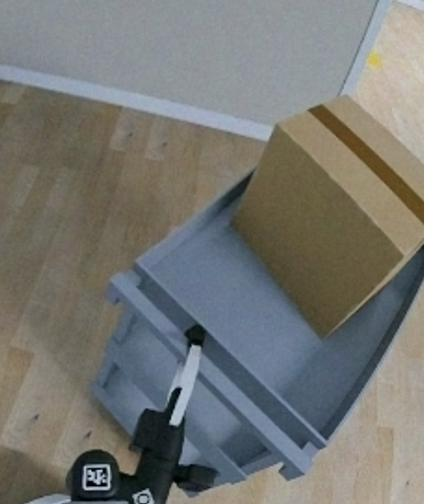

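Emit:
move(blocking=false, r2={"base": {"translate_m": 0.274, "strafe_m": -0.418}, "pace": "default", "contact_limits": {"translate_m": 0.6}}, cameras=[])

Emit:
wait(seconds=5, cameras=["r2_head_left_camera"])

Emit:
zoom_image(camera="r2_head_left_camera", region=[200, 280, 360, 470])

Scene clock: 1461.50 s.
move: r2 moving
r1.base_odometry: x=-2.212 y=-0.501 heading=-2.403
r1.turned_by_wheels: +0.000
r1.turned_by_imu: +0.000
r1.base_tilt: forward=-1.6 right=+1.3
r1.lidar_m: 4.78 2.79 2.01 1.93 1.45 0.25 0.41 1.33 1.41 1.04 1.08 3.88
r1.base_status: not commanded
r1.joint_positions: lift_m=+0.124 arm_m=+0.000 wrist_yaw_rad=+3.196 wrist_pitch_rad=+0.002 wrist_roll_rad=+0.000 gripper_m=+0.056
r1.joint_status: not commanded
r1.measured_speeds: translate_m=+0.000 strafe_m=+0.000 rotate_rad=+0.000 lift_m=+0.000 arm_m=+0.000 wrist_yaw_rad=+0.000 wrist_pitch_rad=+0.000 wrist_roll_rad=+0.000
r1.motor_effort: lift_m=+19(19) arm_m=+5(5) wheel_0=-6(7) wheel_1=+5(6) wheel_2=+0(0)
r1.servo_current: wrist_yaw_rad=46(52) wrist_pitch_rad=46(52) wrist_roll_rad=52(59) gripper_m=39(46)
r1.contact_limits: strafe_m 0.5
r1.hand_pose: x=-0.1219 y=+0.0715 z=+0.3019 quat_wxyz=(-0.027, -0.001, +0.000, +1.000) (m; r1's base frame)
r1.wrist_depth_mm: - 133 133 946 336 213 - / - 117 133 960 340 216 213 / - 122 136 504 342 218 213 / - 134 187 991 347 218 214 / 137 - - 1983 347 219 213 / - 1229 198 1025 199 220 214 / - 809 759 156 327 211 216
r2.base_odometry: x=-2.076 y=-1.877 heading=-2.596
r2.turned_by_wheels: +0.000
r2.turned_by_imu: +0.001
r2.base_tilt: forward=-0.7 right=+0.1
r2.lidar_m: 0.39 1.25 1.06 1.09 1.31 2.35 3.75 4.10 3.61 1.73 0.31 0.31
r2.base_status: translate_m moving; strafe_m moving
r2.joint_positions: lift_m=+0.681 arm_m=+0.000 wrist_yaw_rad=-0.382 wrist_pitch_rad=+0.001 wrist_roll_rad=+1.569 gripper_m=-0.037
r2.joint_status: not commanded
r2.measured_speeds: translate_m=+0.067 strafe_m=-0.105 rotate_rad=-0.005 lift_m=+0.000 arm_m=+0.000 wrist_yaw_rad=+0.000 wrist_pitch_rad=+0.000 wrist_roll_rad=+0.000
r2.motor_effort: lift_m=+18(18) arm_m=+4(4) wheel_0=+22(22) wheel_1=-6(8) wheel_2=-10(12)
r2.servo_current: wrist_yaw_rad=46(59) wrist_pitch_rad=39(39) wrist_roll_rad=39(52) gripper_m=98(104)
r2.contact_limits: translate_m 0.6
r2.hand_pose: x=+0.4059 y=-0.1886 z=+0.8589 quat_wxyz=(+0.695, +0.694, -0.134, -0.135) (m; r2's base frame)
r2.wrist_depth_mm: 1863 345 345 - 155 - - / - 387 389 111 168 167 - / - 436 436 115 182 - - / - 488 496 128 200 1661 - / - - - 141 221 1708 488 / - - 181 158 180 1661 1255 / - - - 112 310 312 324
pictures: none
No camera images: "cameras" was empty.

Scene clock: 1464.13 s.
earlier move: r2 done
r1.base_odometry: x=-2.212 y=-0.501 heading=-2.403
r1.turned_by_wheels: +0.000
r1.turned_by_imu: +0.000
r1.base_tilt: forward=-1.6 right=+1.3
r1.lidar_m: 4.78 2.79 2.03 1.91 1.45 0.25 0.42 1.30 1.40 0.66 0.76 3.91
r1.base_status: not commanded
r1.joint_positions: lift_m=+0.124 arm_m=+0.000 wrist_yaw_rad=+3.196 wrist_pitch_rad=+0.002 wrist_roll_rad=+0.000 gripper_m=+0.056
r1.joint_status: not commanded
r1.measured_speeds: translate_m=+0.000 strafe_m=+0.000 rotate_rad=+0.000 lift_m=+0.000 arm_m=+0.000 wrist_yaw_rad=+0.000 wrist_pitch_rad=+0.000 wrist_roll_rad=+0.000
r1.motor_effort: lift_m=+19(19) arm_m=+5(5) wheel_0=-6(7) wheel_1=+5(6) wheel_2=+0(0)
r1.servo_current: wrist_yaw_rad=52(72) wrist_pitch_rad=46(52) wrist_roll_rad=46(72) gripper_m=46(52)
r1.contact_limits: strafe_m 0.5
r1.hand_pose: x=-0.1219 y=+0.0715 z=+0.3019 quat_wxyz=(-0.027, -0.001, +0.000, +1.000) (m; r1's base frame)
r1.wrist_depth_mm: - 133 133 946 334 213 - / - 117 133 960 340 216 213 / - 122 136 508 342 217 213 / - 134 188 991 347 218 214 / 137 - - 1921 347 219 215 / - 1229 197 1025 198 220 215 / - 809 759 156 325 211 215
r2.base_odometry: x=-2.499 y=-1.675 heading=-2.597
r2.turned_by_wheels: -0.001
r2.turned_by_imu: +0.003
r2.base_tilt: forward=-0.7 right=+0.1
r2.lidar_m: 0.47 1.56 1.37 1.37 1.67 3.02 4.12 3.76 3.32 1.27 0.25 0.32
r2.base_status: done
r2.joint_positions: lift_m=+0.681 arm_m=+0.000 wrist_yaw_rad=-0.385 wrist_pitch_rad=+0.001 wrist_roll_rad=+1.569 gripper_m=-0.037
r2.joint_status: not commanded
r2.measured_speeds: translate_m=+0.000 strafe_m=+0.000 rotate_rad=+0.000 lift_m=+0.000 arm_m=+0.000 wrist_yaw_rad=+0.000 wrist_pitch_rad=+0.000 wrist_roll_rad=+0.000
r2.motor_effort: lift_m=+18(18) arm_m=+4(4) wheel_0=+0(29) wheel_1=-5(8) wheel_2=-7(13)
r2.servo_current: wrist_yaw_rad=46(91) wrist_pitch_rad=39(46) wrist_roll_rad=52(65) gripper_m=91(104)
r2.contact_limits: translate_m 0.6
r2.hand_pose: x=+0.4053 y=-0.1894 z=+0.8589 quat_wxyz=(+0.695, +0.693, -0.135, -0.136) (m; r2's base frame)
r2.wrist_depth_mm: 1537 351 - - - 109 - / - 415 - - - 122 - / - - - - - 138 500 / - - - - 180 1464 466 / - - - - 217 1464 1229 / - - 177 128 179 347 353 / - - - 112 - - 1205
wait: 2.63 of 5 s (r2 has come to rest)
pictures: r2_head_left_camera
Images, in order (width x height): r2_head_left_camera 420x672.

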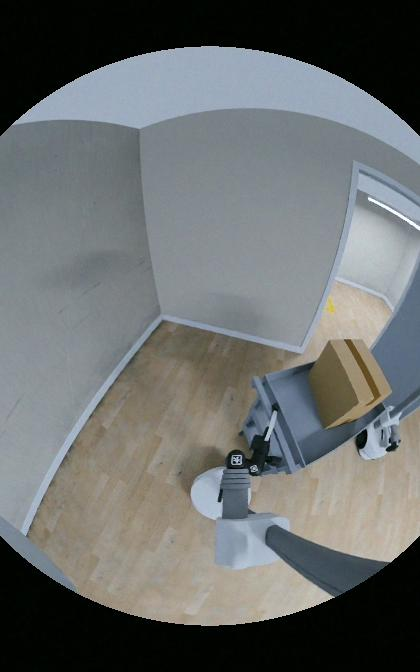

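Scaled by 2.653 from the camera's 420x672 image, which has a finer 600x960 frame.

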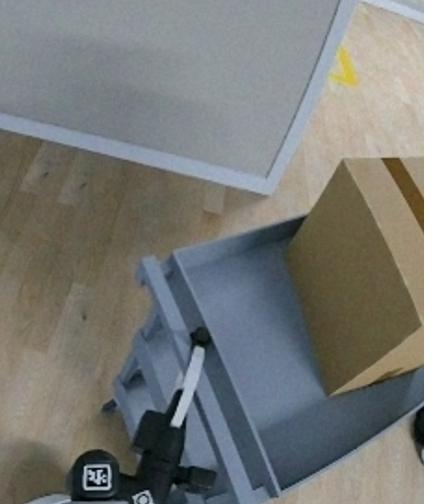

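Emit:
move(blocking=false, r2={"joints": {"gripper_m": 0.06}, "pace": "fast"}, cameras=[])

Emit:
wait(seconds=4, cameras=[])

Emit:
move(blocking=false, r2={"base": {"translate_m": -0.035, "strafe_m": -0.008}, "pace": "default", "contact_limits": {"translate_m": 0.3}}, cameras=[])

Emit:
wait(seconds=4, cameras=[])

Emit:
move(blocking=false, r2={"joints": {"gripper_m": -0.038}, "pace": "default"}, cameras=[])

Emit:
wait(seconds=4, cameras=["r2_head_left_camera"])

Emit:
zoom_image(camera="r2_head_left_camera", region=[200, 280, 360, 470])

Scene clock: 1506.73 s.
move: r2 moving
r1.base_odometry: x=-2.212 y=-0.501 heading=-2.403
r1.turned_by_wheels: +0.000
r1.turned_by_imu: +0.000
r1.base_tilt: forward=-1.6 right=+1.3
r1.lidar_m: 4.79 2.83 2.01 1.92 1.42 0.25 0.39 1.33 1.42 0.62 0.79 3.85
r1.base_status: not commanded
r1.joint_positions: lift_m=+0.124 arm_m=+0.000 wrist_yaw_rad=+3.196 wrist_pitch_rad=+0.002 wrist_roll_rad=+0.000 gripper_m=+0.056
r1.joint_status: not commanded
r1.measured_speeds: translate_m=+0.000 strafe_m=+0.000 rotate_rad=+0.000 lift_m=+0.000 arm_m=+0.000 wrist_yaw_rad=+0.000 wrist_pitch_rad=+0.000 wrist_roll_rad=+0.000
r1.motor_effort: lift_m=+19(19) arm_m=+4(5) wheel_0=-6(7) wheel_1=+5(6) wheel_2=+0(0)
r1.servo_current: wrist_yaw_rad=46(59) wrist_pitch_rad=39(46) wrist_roll_rad=52(59) gripper_m=39(52)
r1.contact_limits: strafe_m 0.5
r1.hand_pose: x=-0.1219 y=+0.0715 z=+0.3019 quat_wxyz=(-0.027, -0.001, +0.000, +1.000) (m; r1's base frame)
r1.wrist_depth_mm: - 133 133 946 336 213 - / - 117 133 946 340 216 213 / - 122 137 508 343 218 213 / - 134 187 991 347 219 213 / 137 - - 1983 349 220 214 / - 1229 197 1008 199 220 214 / - 798 759 156 325 211 216
r2.base_odometry: x=-2.499 y=-1.675 heading=-2.597
r2.turned_by_wheels: +0.000
r2.turned_by_imu: +0.001
r2.base_tilt: forward=-0.6 right=+0.1
r2.lidar_m: 0.49 1.55 1.36 1.38 1.66 3.00 4.13 3.76 3.32 1.31 0.25 0.31
r2.base_status: not commanded
r2.joint_positions: lift_m=+0.681 arm_m=+0.000 wrist_yaw_rad=-0.386 wrist_pitch_rad=+0.001 wrist_roll_rad=+1.569 gripper_m=-0.012
r2.joint_status: gripper_m moving
r2.measured_speeds: translate_m=+0.000 strafe_m=+0.000 rotate_rad=+0.000 lift_m=+0.000 arm_m=+0.000 wrist_yaw_rad=+0.000 wrist_pitch_rad=+0.000 wrist_roll_rad=+0.000
r2.motor_effort: lift_m=+18(18) arm_m=+4(4) wheel_0=+1(1) wheel_1=-4(5) wheel_2=-7(7)
r2.servo_current: wrist_yaw_rad=46(59) wrist_pitch_rad=39(46) wrist_roll_rad=46(52) gripper_m=104(104)
r2.contact_limits: translate_m 0.6
r2.hand_pose: x=+0.4052 y=-0.1895 z=+0.8589 quat_wxyz=(+0.695, +0.693, -0.135, -0.136) (m; r2's base frame)
r2.wrist_depth_mm: 1537 355 - - - 110 - / - 415 - - - 123 - / - - - - - 140 508 / - - - - 183 1430 469 / - - - - 223 1464 1205 / - - 176 123 182 355 1138 / - - - 112 - - 1205
pictures: none
No camera images: "cameras" was empty.

Scene clock: 1507.90 s.
earlier move: r2 done
r1.base_odometry: x=-2.212 y=-0.501 heading=-2.403
r1.turned_by_wheels: +0.000
r1.turned_by_imu: +0.000
r1.base_tilt: forward=-1.6 right=+1.3
r1.lidar_m: 4.76 2.79 1.98 1.93 1.42 0.25 0.43 1.35 1.41 0.65 0.76 3.87
r1.base_status: not commanded
r1.joint_positions: lift_m=+0.124 arm_m=+0.000 wrist_yaw_rad=+3.196 wrist_pitch_rad=+0.002 wrist_roll_rad=+0.000 gripper_m=+0.056
r1.joint_status: not commanded
r1.measured_speeds: translate_m=+0.000 strafe_m=+0.000 rotate_rad=+0.000 lift_m=+0.000 arm_m=+0.000 wrist_yaw_rad=+0.000 wrist_pitch_rad=+0.000 wrist_roll_rad=+0.000
r1.motor_effort: lift_m=+19(19) arm_m=+5(5) wheel_0=-7(7) wheel_1=+5(6) wheel_2=+0(0)
r1.servo_current: wrist_yaw_rad=59(78) wrist_pitch_rad=46(46) wrist_roll_rad=52(59) gripper_m=39(52)
r1.contact_limits: strafe_m 0.5
r1.hand_pose: x=-0.1219 y=+0.0715 z=+0.3019 quat_wxyz=(-0.027, -0.001, +0.000, +1.000) (m; r1's base frame)
r1.wrist_depth_mm: - 133 133 946 336 213 - / - 117 133 960 340 216 213 / - 122 136 508 342 218 213 / - 134 187 1008 347 219 214 / 137 - - 1983 349 219 214 / - 1229 197 1008 199 220 214 / - 809 750 156 325 211 215
r2.base_odometry: x=-2.499 y=-1.675 heading=-2.597
r2.turned_by_wheels: +0.000
r2.turned_by_imu: +0.000
r2.base_tilt: forward=-0.7 right=+0.1
r2.lidar_m: 0.43 1.56 1.36 1.37 1.62 3.01 4.16 3.76 3.31 1.29 0.25 0.29
r2.base_status: not commanded
r2.joint_positions: lift_m=+0.681 arm_m=+0.000 wrist_yaw_rad=-0.386 wrist_pitch_rad=+0.001 wrist_roll_rad=+1.569 gripper_m=+0.060
r2.joint_status: all done
r2.measured_speeds: translate_m=+0.000 strafe_m=+0.000 rotate_rad=+0.000 lift_m=+0.000 arm_m=+0.000 wrist_yaw_rad=+0.000 wrist_pitch_rad=+0.000 wrist_roll_rad=+0.000
r2.motor_effort: lift_m=+18(18) arm_m=+4(4) wheel_0=+0(1) wheel_1=-4(5) wheel_2=-6(7)
r2.servo_current: wrist_yaw_rad=46(59) wrist_pitch_rad=39(46) wrist_roll_rad=39(59) gripper_m=46(117)
r2.contact_limits: translate_m 0.6
r2.hand_pose: x=+0.4052 y=-0.1895 z=+0.8589 quat_wxyz=(+0.695, +0.693, -0.135, -0.136) (m; r2's base frame)
r2.wrist_depth_mm: - 364 - - - 114 - / - 452 - - - 124 - / - - - - - 152 508 / - - - - 194 1464 462 / - - - 106 226 1464 1229 / - - 188 140 192 359 370 / - - - 112 - - 1255
wait: 1.17 of 4 s (r2 has come to rest)
pictures: none
No camera images: "cameras" was empty.

Scene clock: 1508.40 s.
move: r2 moving
r1.base_odometry: x=-2.212 y=-0.501 heading=-2.403
r1.turned_by_wheels: +0.000
r1.turned_by_imu: +0.000
r1.base_tilt: forward=-1.6 right=+1.3
r1.lidar_m: 4.77 2.78 2.03 1.90 1.45 0.25 0.39 1.32 1.41 0.66 0.78 3.89
r1.base_status: not commanded
r1.joint_positions: lift_m=+0.124 arm_m=+0.000 wrist_yaw_rad=+3.196 wrist_pitch_rad=+0.002 wrist_roll_rad=+0.000 gripper_m=+0.056
r1.joint_status: not commanded
r1.measured_speeds: translate_m=+0.000 strafe_m=+0.000 rotate_rad=+0.000 lift_m=+0.000 arm_m=+0.000 wrist_yaw_rad=+0.000 wrist_pitch_rad=+0.000 wrist_roll_rad=+0.000
r1.motor_effort: lift_m=+19(19) arm_m=+5(5) wheel_0=-7(7) wheel_1=+6(6) wheel_2=+0(0)
r1.servo_current: wrist_yaw_rad=52(65) wrist_pitch_rad=46(46) wrist_roll_rad=52(59) gripper_m=39(46)
r1.contact_limits: strafe_m 0.5
r1.hand_pose: x=-0.1219 y=+0.0715 z=+0.3019 quat_wxyz=(-0.027, -0.001, +0.000, +1.000) (m; r1's base frame)
r1.wrist_depth_mm: - 133 133 960 334 213 - / - 117 133 960 340 216 213 / - 122 136 504 342 217 213 / - 134 187 1008 347 219 213 / 137 - - 1921 351 220 214 / - 1205 196 1008 198 220 214 / - 809 759 156 325 212 215
r2.base_odometry: x=-2.479 y=-1.655 heading=-2.597
r2.turned_by_wheels: +0.000
r2.turned_by_imu: +0.000
r2.base_tilt: forward=-0.7 right=+0.1
r2.lidar_m: 0.47 1.58 1.38 1.39 1.66 3.10 4.10 3.75 3.30 1.30 0.25 0.29
r2.base_status: translate_m moving; strafe_m moving
r2.joint_positions: lift_m=+0.681 arm_m=+0.000 wrist_yaw_rad=-0.386 wrist_pitch_rad=+0.001 wrist_roll_rad=+1.569 gripper_m=+0.060
r2.joint_status: not commanded
r2.measured_speeds: translate_m=-0.066 strafe_m=-0.015 rotate_rad=-0.002 lift_m=+0.000 arm_m=+0.000 wrist_yaw_rad=+0.000 wrist_pitch_rad=+0.000 wrist_roll_rad=+0.000
r2.motor_effort: lift_m=+18(18) arm_m=+4(4) wheel_0=+2(6) wheel_1=-4(10) wheel_2=+4(12)
r2.servo_current: wrist_yaw_rad=52(59) wrist_pitch_rad=39(39) wrist_roll_rad=46(59) gripper_m=59(59)
r2.contact_limits: translate_m 0.3
r2.hand_pose: x=+0.4052 y=-0.1895 z=+0.8589 quat_wxyz=(+0.695, +0.693, -0.135, -0.136) (m; r2's base frame)
r2.wrist_depth_mm: 1661 355 - - - 114 - / - 439 - - - 124 - / - 508 - - - 153 539 / - - - - 195 1499 488 / - - - 107 227 1499 1255 / - - 187 141 189 382 1160 / - - - 112 - - 1229
pictures: none
No camera images: "cameras" was empty.

Scene clock: 1508.93 s.
earlier move: r2 done
r1.base_odometry: x=-2.212 y=-0.501 heading=-2.403
r1.turned_by_wheels: +0.000
r1.turned_by_imu: +0.000
r1.base_tilt: forward=-1.6 right=+1.3
r1.lidar_m: 4.78 2.79 2.01 1.92 1.45 0.25 0.43 1.34 1.44 0.64 0.77 3.89
r1.base_status: not commanded
r1.joint_positions: lift_m=+0.124 arm_m=+0.000 wrist_yaw_rad=+3.196 wrist_pitch_rad=+0.002 wrist_roll_rad=+0.000 gripper_m=+0.056
r1.joint_status: not commanded
r1.measured_speeds: translate_m=+0.000 strafe_m=+0.000 rotate_rad=+0.000 lift_m=+0.000 arm_m=+0.000 wrist_yaw_rad=+0.000 wrist_pitch_rad=+0.000 wrist_roll_rad=+0.000
r1.motor_effort: lift_m=+19(19) arm_m=+4(5) wheel_0=-6(7) wheel_1=+5(6) wheel_2=+0(0)
r1.servo_current: wrist_yaw_rad=46(65) wrist_pitch_rad=46(52) wrist_roll_rad=26(59) gripper_m=46(46)
r1.contact_limits: strafe_m 0.5
r1.hand_pose: x=-0.1219 y=+0.0715 z=+0.3019 quat_wxyz=(-0.027, -0.001, +0.000, +1.000) (m; r1's base frame)
r1.wrist_depth_mm: - 133 133 931 336 213 - / - 117 133 946 340 215 213 / - 122 136 508 343 218 213 / - 134 187 991 349 218 213 / 138 - - 1921 349 220 214 / - 1205 197 1008 199 220 215 / - 809 759 156 325 211 215
r2.base_odometry: x=-2.473 y=-1.650 heading=-2.597
r2.turned_by_wheels: +0.000
r2.turned_by_imu: +0.000
r2.base_tilt: forward=-0.7 right=+0.1
r2.lidar_m: 0.46 1.58 1.39 1.39 1.67 3.08 4.11 3.75 3.30 1.32 0.28 0.27
r2.base_status: done
r2.joint_positions: lift_m=+0.681 arm_m=+0.000 wrist_yaw_rad=-0.386 wrist_pitch_rad=+0.001 wrist_roll_rad=+1.569 gripper_m=+0.060
r2.joint_status: not commanded
r2.measured_speeds: translate_m=+0.000 strafe_m=+0.000 rotate_rad=+0.000 lift_m=+0.000 arm_m=+0.000 wrist_yaw_rad=+0.000 wrist_pitch_rad=+0.000 wrist_roll_rad=+0.000
r2.motor_effort: lift_m=+18(18) arm_m=+3(4) wheel_0=-4(6) wheel_1=-3(10) wheel_2=+4(12)
r2.servo_current: wrist_yaw_rad=39(59) wrist_pitch_rad=39(46) wrist_roll_rad=46(59) gripper_m=52(59)
r2.contact_limits: translate_m 0.3
r2.hand_pose: x=+0.4052 y=-0.1895 z=+0.8589 quat_wxyz=(+0.695, +0.693, -0.135, -0.136) (m; r2's base frame)
r2.wrist_depth_mm: 1618 345 - - - 114 - / - 436 - - - 125 - / - 508 - - - 153 544 / - - - - 195 1499 496 / - - - 108 226 1499 462 / - - 190 141 193 392 1098 / - - - 112 - - 1255
wait: 0.53 of 4 s (r2 has come to rest)
pictures: none
No camera images: "cameras" was empty.

Scene clock: 1509.43 s.
move: r2 moving
r1.base_odometry: x=-2.212 y=-0.501 heading=-2.403
r1.turned_by_wheels: +0.000
r1.turned_by_imu: +0.000
r1.base_tilt: forward=-1.6 right=+1.3
r1.lidar_m: 4.79 2.82 2.02 1.92 1.47 0.25 0.39 1.34 1.39 0.64 0.75 3.88
r1.base_status: not commanded
r1.joint_positions: lift_m=+0.124 arm_m=+0.000 wrist_yaw_rad=+3.196 wrist_pitch_rad=+0.002 wrist_roll_rad=+0.000 gripper_m=+0.056
r1.joint_status: not commanded
r1.measured_speeds: translate_m=+0.000 strafe_m=+0.000 rotate_rad=+0.000 lift_m=+0.000 arm_m=+0.000 wrist_yaw_rad=+0.000 wrist_pitch_rad=+0.000 wrist_roll_rad=+0.000
r1.motor_effort: lift_m=+19(19) arm_m=+4(5) wheel_0=-6(7) wheel_1=+5(6) wheel_2=+0(0)
r1.servo_current: wrist_yaw_rad=52(59) wrist_pitch_rad=39(52) wrist_roll_rad=52(72) gripper_m=46(46)
r1.contact_limits: strafe_m 0.5
r1.hand_pose: x=-0.1219 y=+0.0715 z=+0.3019 quat_wxyz=(-0.027, -0.001, +0.000, +1.000) (m; r1's base frame)
r1.wrist_depth_mm: - 133 133 946 334 213 - / - 117 133 946 340 216 213 / - 122 137 504 342 218 214 / - 134 187 1008 345 218 214 / 137 - - 1983 347 219 214 / - 1229 196 1008 199 220 214 / - 809 750 156 325 211 215
r2.base_odometry: x=-2.473 y=-1.650 heading=-2.597
r2.turned_by_wheels: +0.000
r2.turned_by_imu: +0.000
r2.base_tilt: forward=-0.7 right=+0.0
r2.lidar_m: 0.48 1.57 1.36 1.38 1.69 3.09 4.13 3.73 3.28 1.30 0.27 0.28
r2.base_status: not commanded
r2.joint_positions: lift_m=+0.681 arm_m=+0.000 wrist_yaw_rad=-0.386 wrist_pitch_rad=+0.001 wrist_roll_rad=+1.569 gripper_m=+0.041
r2.joint_status: gripper_m moving
r2.measured_speeds: translate_m=+0.000 strafe_m=+0.000 rotate_rad=+0.000 lift_m=+0.000 arm_m=+0.000 wrist_yaw_rad=+0.000 wrist_pitch_rad=+0.000 wrist_roll_rad=+0.000
r2.motor_effort: lift_m=+18(18) arm_m=+4(4) wheel_0=-3(4) wheel_1=-3(4) wheel_2=+4(4)
r2.servo_current: wrist_yaw_rad=52(59) wrist_pitch_rad=39(46) wrist_roll_rad=59(59) gripper_m=111(124)
r2.contact_limits: translate_m 0.3
r2.hand_pose: x=+0.4052 y=-0.1895 z=+0.8589 quat_wxyz=(+0.695, +0.693, -0.135, -0.136) (m; r2's base frame)
r2.wrist_depth_mm: 1576 345 - - - 115 - / - 436 - - - 125 - / - 508 - - - 159 544 / - - - - 195 1464 492 / - - - - 239 1537 466 / - - 191 142 187 394 1098 / - - - 112 - - 1255
pictures: none
No camera images: "cameras" was empty.

Scene clock: 1510.57 s.
earlier move: r2 done
r1.base_odometry: x=-2.212 y=-0.501 heading=-2.403
r1.turned_by_wheels: +0.000
r1.turned_by_imu: +0.000
r1.base_tilt: forward=-1.6 right=+1.3
r1.lidar_m: 4.77 2.79 2.04 1.91 1.44 0.25 0.43 1.33 1.43 0.65 0.81 3.86
r1.base_status: not commanded
r1.joint_positions: lift_m=+0.124 arm_m=+0.000 wrist_yaw_rad=+3.196 wrist_pitch_rad=+0.002 wrist_roll_rad=+0.000 gripper_m=+0.056
r1.joint_status: not commanded
r1.measured_speeds: translate_m=+0.000 strafe_m=+0.000 rotate_rad=+0.000 lift_m=+0.000 arm_m=+0.000 wrist_yaw_rad=+0.000 wrist_pitch_rad=+0.000 wrist_roll_rad=+0.000
r1.motor_effort: lift_m=+19(19) arm_m=+5(5) wheel_0=-7(7) wheel_1=+5(6) wheel_2=+0(0)
r1.servo_current: wrist_yaw_rad=39(65) wrist_pitch_rad=39(52) wrist_roll_rad=65(72) gripper_m=39(52)
r1.contact_limits: strafe_m 0.5
r1.hand_pose: x=-0.1219 y=+0.0715 z=+0.3019 quat_wxyz=(-0.027, -0.001, +0.000, +1.000) (m; r1's base frame)
r1.wrist_depth_mm: - 133 133 946 336 213 - / - 117 133 946 340 216 213 / - 122 136 504 343 218 213 / - 134 187 991 347 218 214 / 137 - - 1983 347 219 214 / - 1205 197 1025 198 220 214 / - 809 768 156 324 211 215
r2.base_odometry: x=-2.473 y=-1.650 heading=-2.597
r2.turned_by_wheels: +0.000
r2.turned_by_imu: +0.000
r2.base_tilt: forward=-0.7 right=+0.1
r2.lidar_m: 0.49 1.58 1.38 1.40 1.70 3.12 4.12 3.74 3.31 1.30 0.25 0.28
r2.base_status: not commanded
r2.joint_positions: lift_m=+0.681 arm_m=+0.000 wrist_yaw_rad=-0.384 wrist_pitch_rad=+0.001 wrist_roll_rad=+1.569 gripper_m=-0.036
r2.joint_status: all done
r2.measured_speeds: translate_m=+0.000 strafe_m=+0.000 rotate_rad=+0.000 lift_m=+0.000 arm_m=+0.000 wrist_yaw_rad=+0.000 wrist_pitch_rad=+0.000 wrist_roll_rad=+0.000
r2.motor_effort: lift_m=+18(18) arm_m=+4(4) wheel_0=-3(4) wheel_1=-3(4) wheel_2=+4(5)
r2.servo_current: wrist_yaw_rad=46(65) wrist_pitch_rad=46(46) wrist_roll_rad=52(65) gripper_m=143(338)
r2.contact_limits: translate_m 0.3
r2.hand_pose: x=+0.4055 y=-0.1891 z=+0.8589 quat_wxyz=(+0.695, +0.693, -0.134, -0.135) (m; r2's base frame)
r2.wrist_depth_mm: 1576 343 - - - 108 - / - 407 - - - 121 - / - 496 - - - 138 535 / - - - - - 1464 488 / - - - - 220 1499 1255 / - - 180 129 177 377 382 / - 135 - 112 - - 1205
wait: 1.13 of 4 s (r2 has come to rest)
pictures: r2_head_left_camera
Images, in order (width x height): r2_head_left_camera 420x672.

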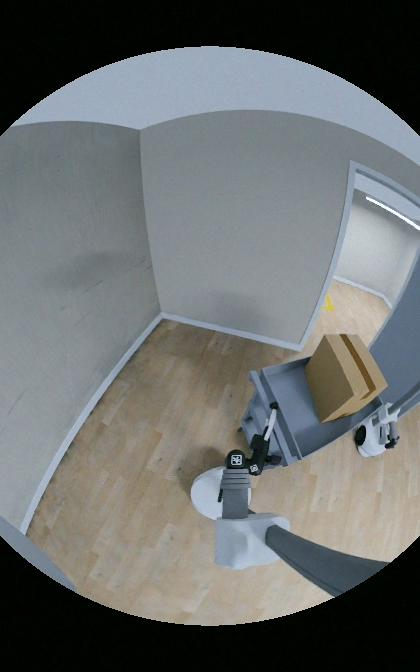

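Scaled by 2.653 from the camera's 420x672 image, which has a finer 600x960 frame.

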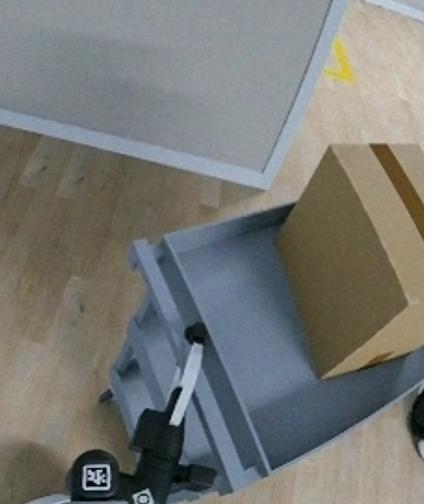

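Emit:
move(blocking=false, r2={"base": {"translate_m": -0.296, "strafe_m": -0.145}, "pace": "default", "contact_limits": {"translate_m": 0.6}}, cameras=[])

Emit:
wait(seconds=5, cameras=["r2_head_left_camera"])

Emit:
zoom_image(camera="r2_head_left_camera", region=[200, 280, 360, 470])

Scene clock: 1516.03 s.
move: r2 moving
r1.base_odometry: x=-2.212 y=-0.501 heading=-2.403
r1.turned_by_wheels: +0.000
r1.turned_by_imu: +0.000
r1.base_tilt: forward=-1.6 right=+1.3
r1.lidar_m: 4.78 2.81 2.01 1.88 1.48 0.25 0.44 1.33 1.42 0.65 0.76 3.84
r1.base_status: not commanded
r1.joint_positions: lift_m=+0.124 arm_m=+0.000 wrist_yaw_rad=+3.196 wrist_pitch_rad=+0.002 wrist_roll_rad=+0.000 gripper_m=+0.056
r1.joint_status: not commanded
r1.measured_speeds: translate_m=+0.000 strafe_m=+0.000 rotate_rad=+0.000 lift_m=+0.000 arm_m=+0.000 wrist_yaw_rad=+0.000 wrist_pitch_rad=+0.000 wrist_roll_rad=+0.000
r1.motor_effort: lift_m=+19(19) arm_m=+4(5) wheel_0=-7(7) wheel_1=+5(6) wheel_2=+0(0)
r1.servo_current: wrist_yaw_rad=46(72) wrist_pitch_rad=39(52) wrist_roll_rad=52(59) gripper_m=39(46)
r1.contact_limits: strafe_m 0.5
r1.hand_pose: x=-0.1219 y=+0.0715 z=+0.3019 quat_wxyz=(-0.027, -0.001, +0.000, +1.000) (m; r1's base frame)
r1.wrist_depth_mm: - 133 133 960 336 213 - / - 117 133 960 340 216 213 / - 122 136 504 342 218 213 / - 134 187 1008 347 219 214 / 137 - - 1983 349 220 214 / - 1205 197 991 198 220 215 / - 809 759 156 325 211 215
r2.base_odometry: x=-2.454 y=-1.621 heading=-2.597
r2.turned_by_wheels: +0.000
r2.turned_by_imu: +0.001
r2.base_tilt: forward=-0.6 right=+0.0
r2.lidar_m: 0.44 1.63 1.40 1.40 1.67 3.14 4.08 3.72 3.25 1.30 0.25 0.32
r2.base_status: translate_m moving; strafe_m moving
r2.joint_positions: lift_m=+0.681 arm_m=+0.000 wrist_yaw_rad=-0.378 wrist_pitch_rad=+0.001 wrist_roll_rad=+1.569 gripper_m=-0.037
r2.joint_status: not commanded
r2.measured_speeds: translate_m=-0.121 strafe_m=-0.058 rotate_rad=+0.002 lift_m=+0.000 arm_m=+0.000 wrist_yaw_rad=+0.038 wrist_pitch_rad=+0.000 wrist_roll_rad=+0.000
r2.motor_effort: lift_m=+18(18) arm_m=+4(4) wheel_0=+0(8) wheel_1=-8(11) wheel_2=+16(17)
r2.servo_current: wrist_yaw_rad=46(52) wrist_pitch_rad=46(46) wrist_roll_rad=52(59) gripper_m=117(150)
r2.contact_limits: translate_m 0.6
r2.hand_pose: x=+0.4067 y=-0.1876 z=+0.8589 quat_wxyz=(+0.695, +0.694, -0.132, -0.133) (m; r2's base frame)
r2.wrist_depth_mm: 1537 340 - - - - - / - 399 - - - 116 - / - 477 - - - 137 - / - - - - - 182 504 / - - - - 211 1537 462 / - - 181 116 178 387 387 / - - - 112 - - 1205
pictures: none
No camera images: "cameras" was empty.

Scene clock: 1518.00 s.
earlier move: r2 done
r1.base_odometry: x=-2.212 y=-0.501 heading=-2.403
r1.turned_by_wheels: +0.000
r1.turned_by_imu: +0.000
r1.base_tilt: forward=-1.6 right=+1.3
r1.lidar_m: 4.77 2.80 1.99 1.94 1.43 0.25 0.41 1.35 1.42 0.56 0.65 1.32
r1.base_status: not commanded
r1.joint_positions: lift_m=+0.124 arm_m=+0.000 wrist_yaw_rad=+3.196 wrist_pitch_rad=+0.002 wrist_roll_rad=+0.000 gripper_m=+0.056
r1.joint_status: not commanded
r1.measured_speeds: translate_m=+0.000 strafe_m=+0.000 rotate_rad=+0.000 lift_m=+0.000 arm_m=+0.000 wrist_yaw_rad=+0.000 wrist_pitch_rad=+0.000 wrist_roll_rad=+0.000
r1.motor_effort: lift_m=+19(19) arm_m=+4(5) wheel_0=-7(7) wheel_1=+5(6) wheel_2=+0(0)
r1.servo_current: wrist_yaw_rad=39(72) wrist_pitch_rad=39(52) wrist_roll_rad=52(65) gripper_m=39(46)
r1.contact_limits: strafe_m 0.5
r1.hand_pose: x=-0.1219 y=+0.0715 z=+0.3019 quat_wxyz=(-0.027, -0.001, +0.000, +1.000) (m; r1's base frame)
r1.wrist_depth_mm: - 133 133 946 336 213 - / - 117 133 960 340 216 213 / - 122 137 508 343 218 213 / - 134 188 1008 347 219 213 / 137 - - 1983 349 219 214 / - 1229 196 1008 199 220 214 / - 809 759 156 325 212 216
r2.base_odometry: x=-2.296 y=-1.373 heading=-2.597
r2.turned_by_wheels: -0.001
r2.turned_by_imu: -0.001
r2.base_tilt: forward=-0.7 right=+0.1
r2.lidar_m: 0.42 1.85 1.60 1.60 1.97 3.59 3.88 3.48 3.06 1.33 0.33 0.34
r2.base_status: done
r2.joint_positions: lift_m=+0.681 arm_m=+0.000 wrist_yaw_rad=-0.384 wrist_pitch_rad=+0.001 wrist_roll_rad=+1.569 gripper_m=-0.037
r2.joint_status: not commanded
r2.measured_speeds: translate_m=+0.000 strafe_m=+0.000 rotate_rad=+0.000 lift_m=+0.000 arm_m=+0.000 wrist_yaw_rad=+0.000 wrist_pitch_rad=+0.000 wrist_roll_rad=+0.000
r2.motor_effort: lift_m=+18(18) arm_m=+3(4) wheel_0=-8(13) wheel_1=-2(12) wheel_2=+4(20)
r2.servo_current: wrist_yaw_rad=39(72) wrist_pitch_rad=39(46) wrist_roll_rad=46(59) gripper_m=111(150)
r2.contact_limits: translate_m 0.6
r2.hand_pose: x=+0.4056 y=-0.1890 z=+0.8589 quat_wxyz=(+0.695, +0.693, -0.134, -0.135) (m; r2's base frame)
r2.wrist_depth_mm: 1808 373 366 113 169 - - / 1808 382 379 122 181 - - / 1863 433 427 129 194 - - / - 473 477 140 208 - - / - - 530 153 224 1756 - / - - 181 166 179 1708 492 / - - - 112 - - 1229
wait: 1.97 of 5 s (r2 has come to rest)
pictures: r2_head_left_camera
Images, in order (width x height): r2_head_left_camera 420x672.

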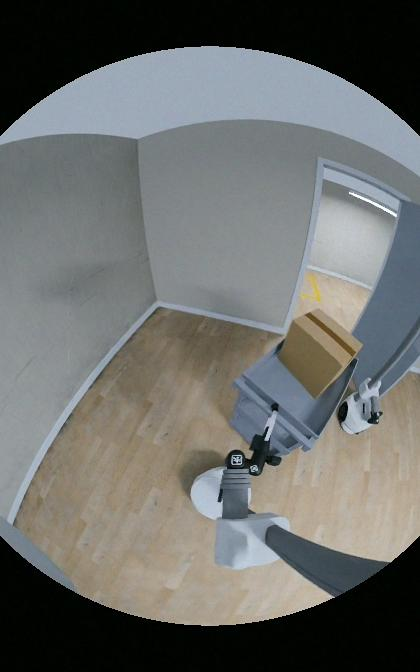

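Scaled by 2.653 from the camera's 420x672 image, which has a finer 600x960 frame.

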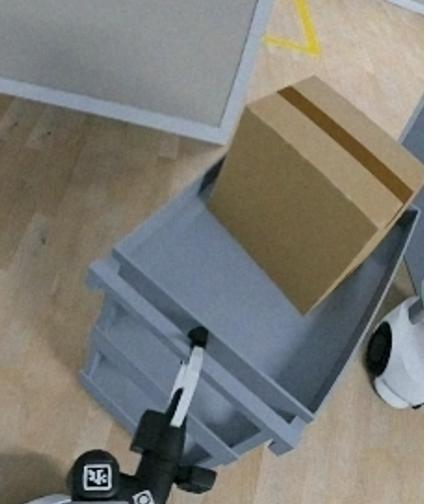

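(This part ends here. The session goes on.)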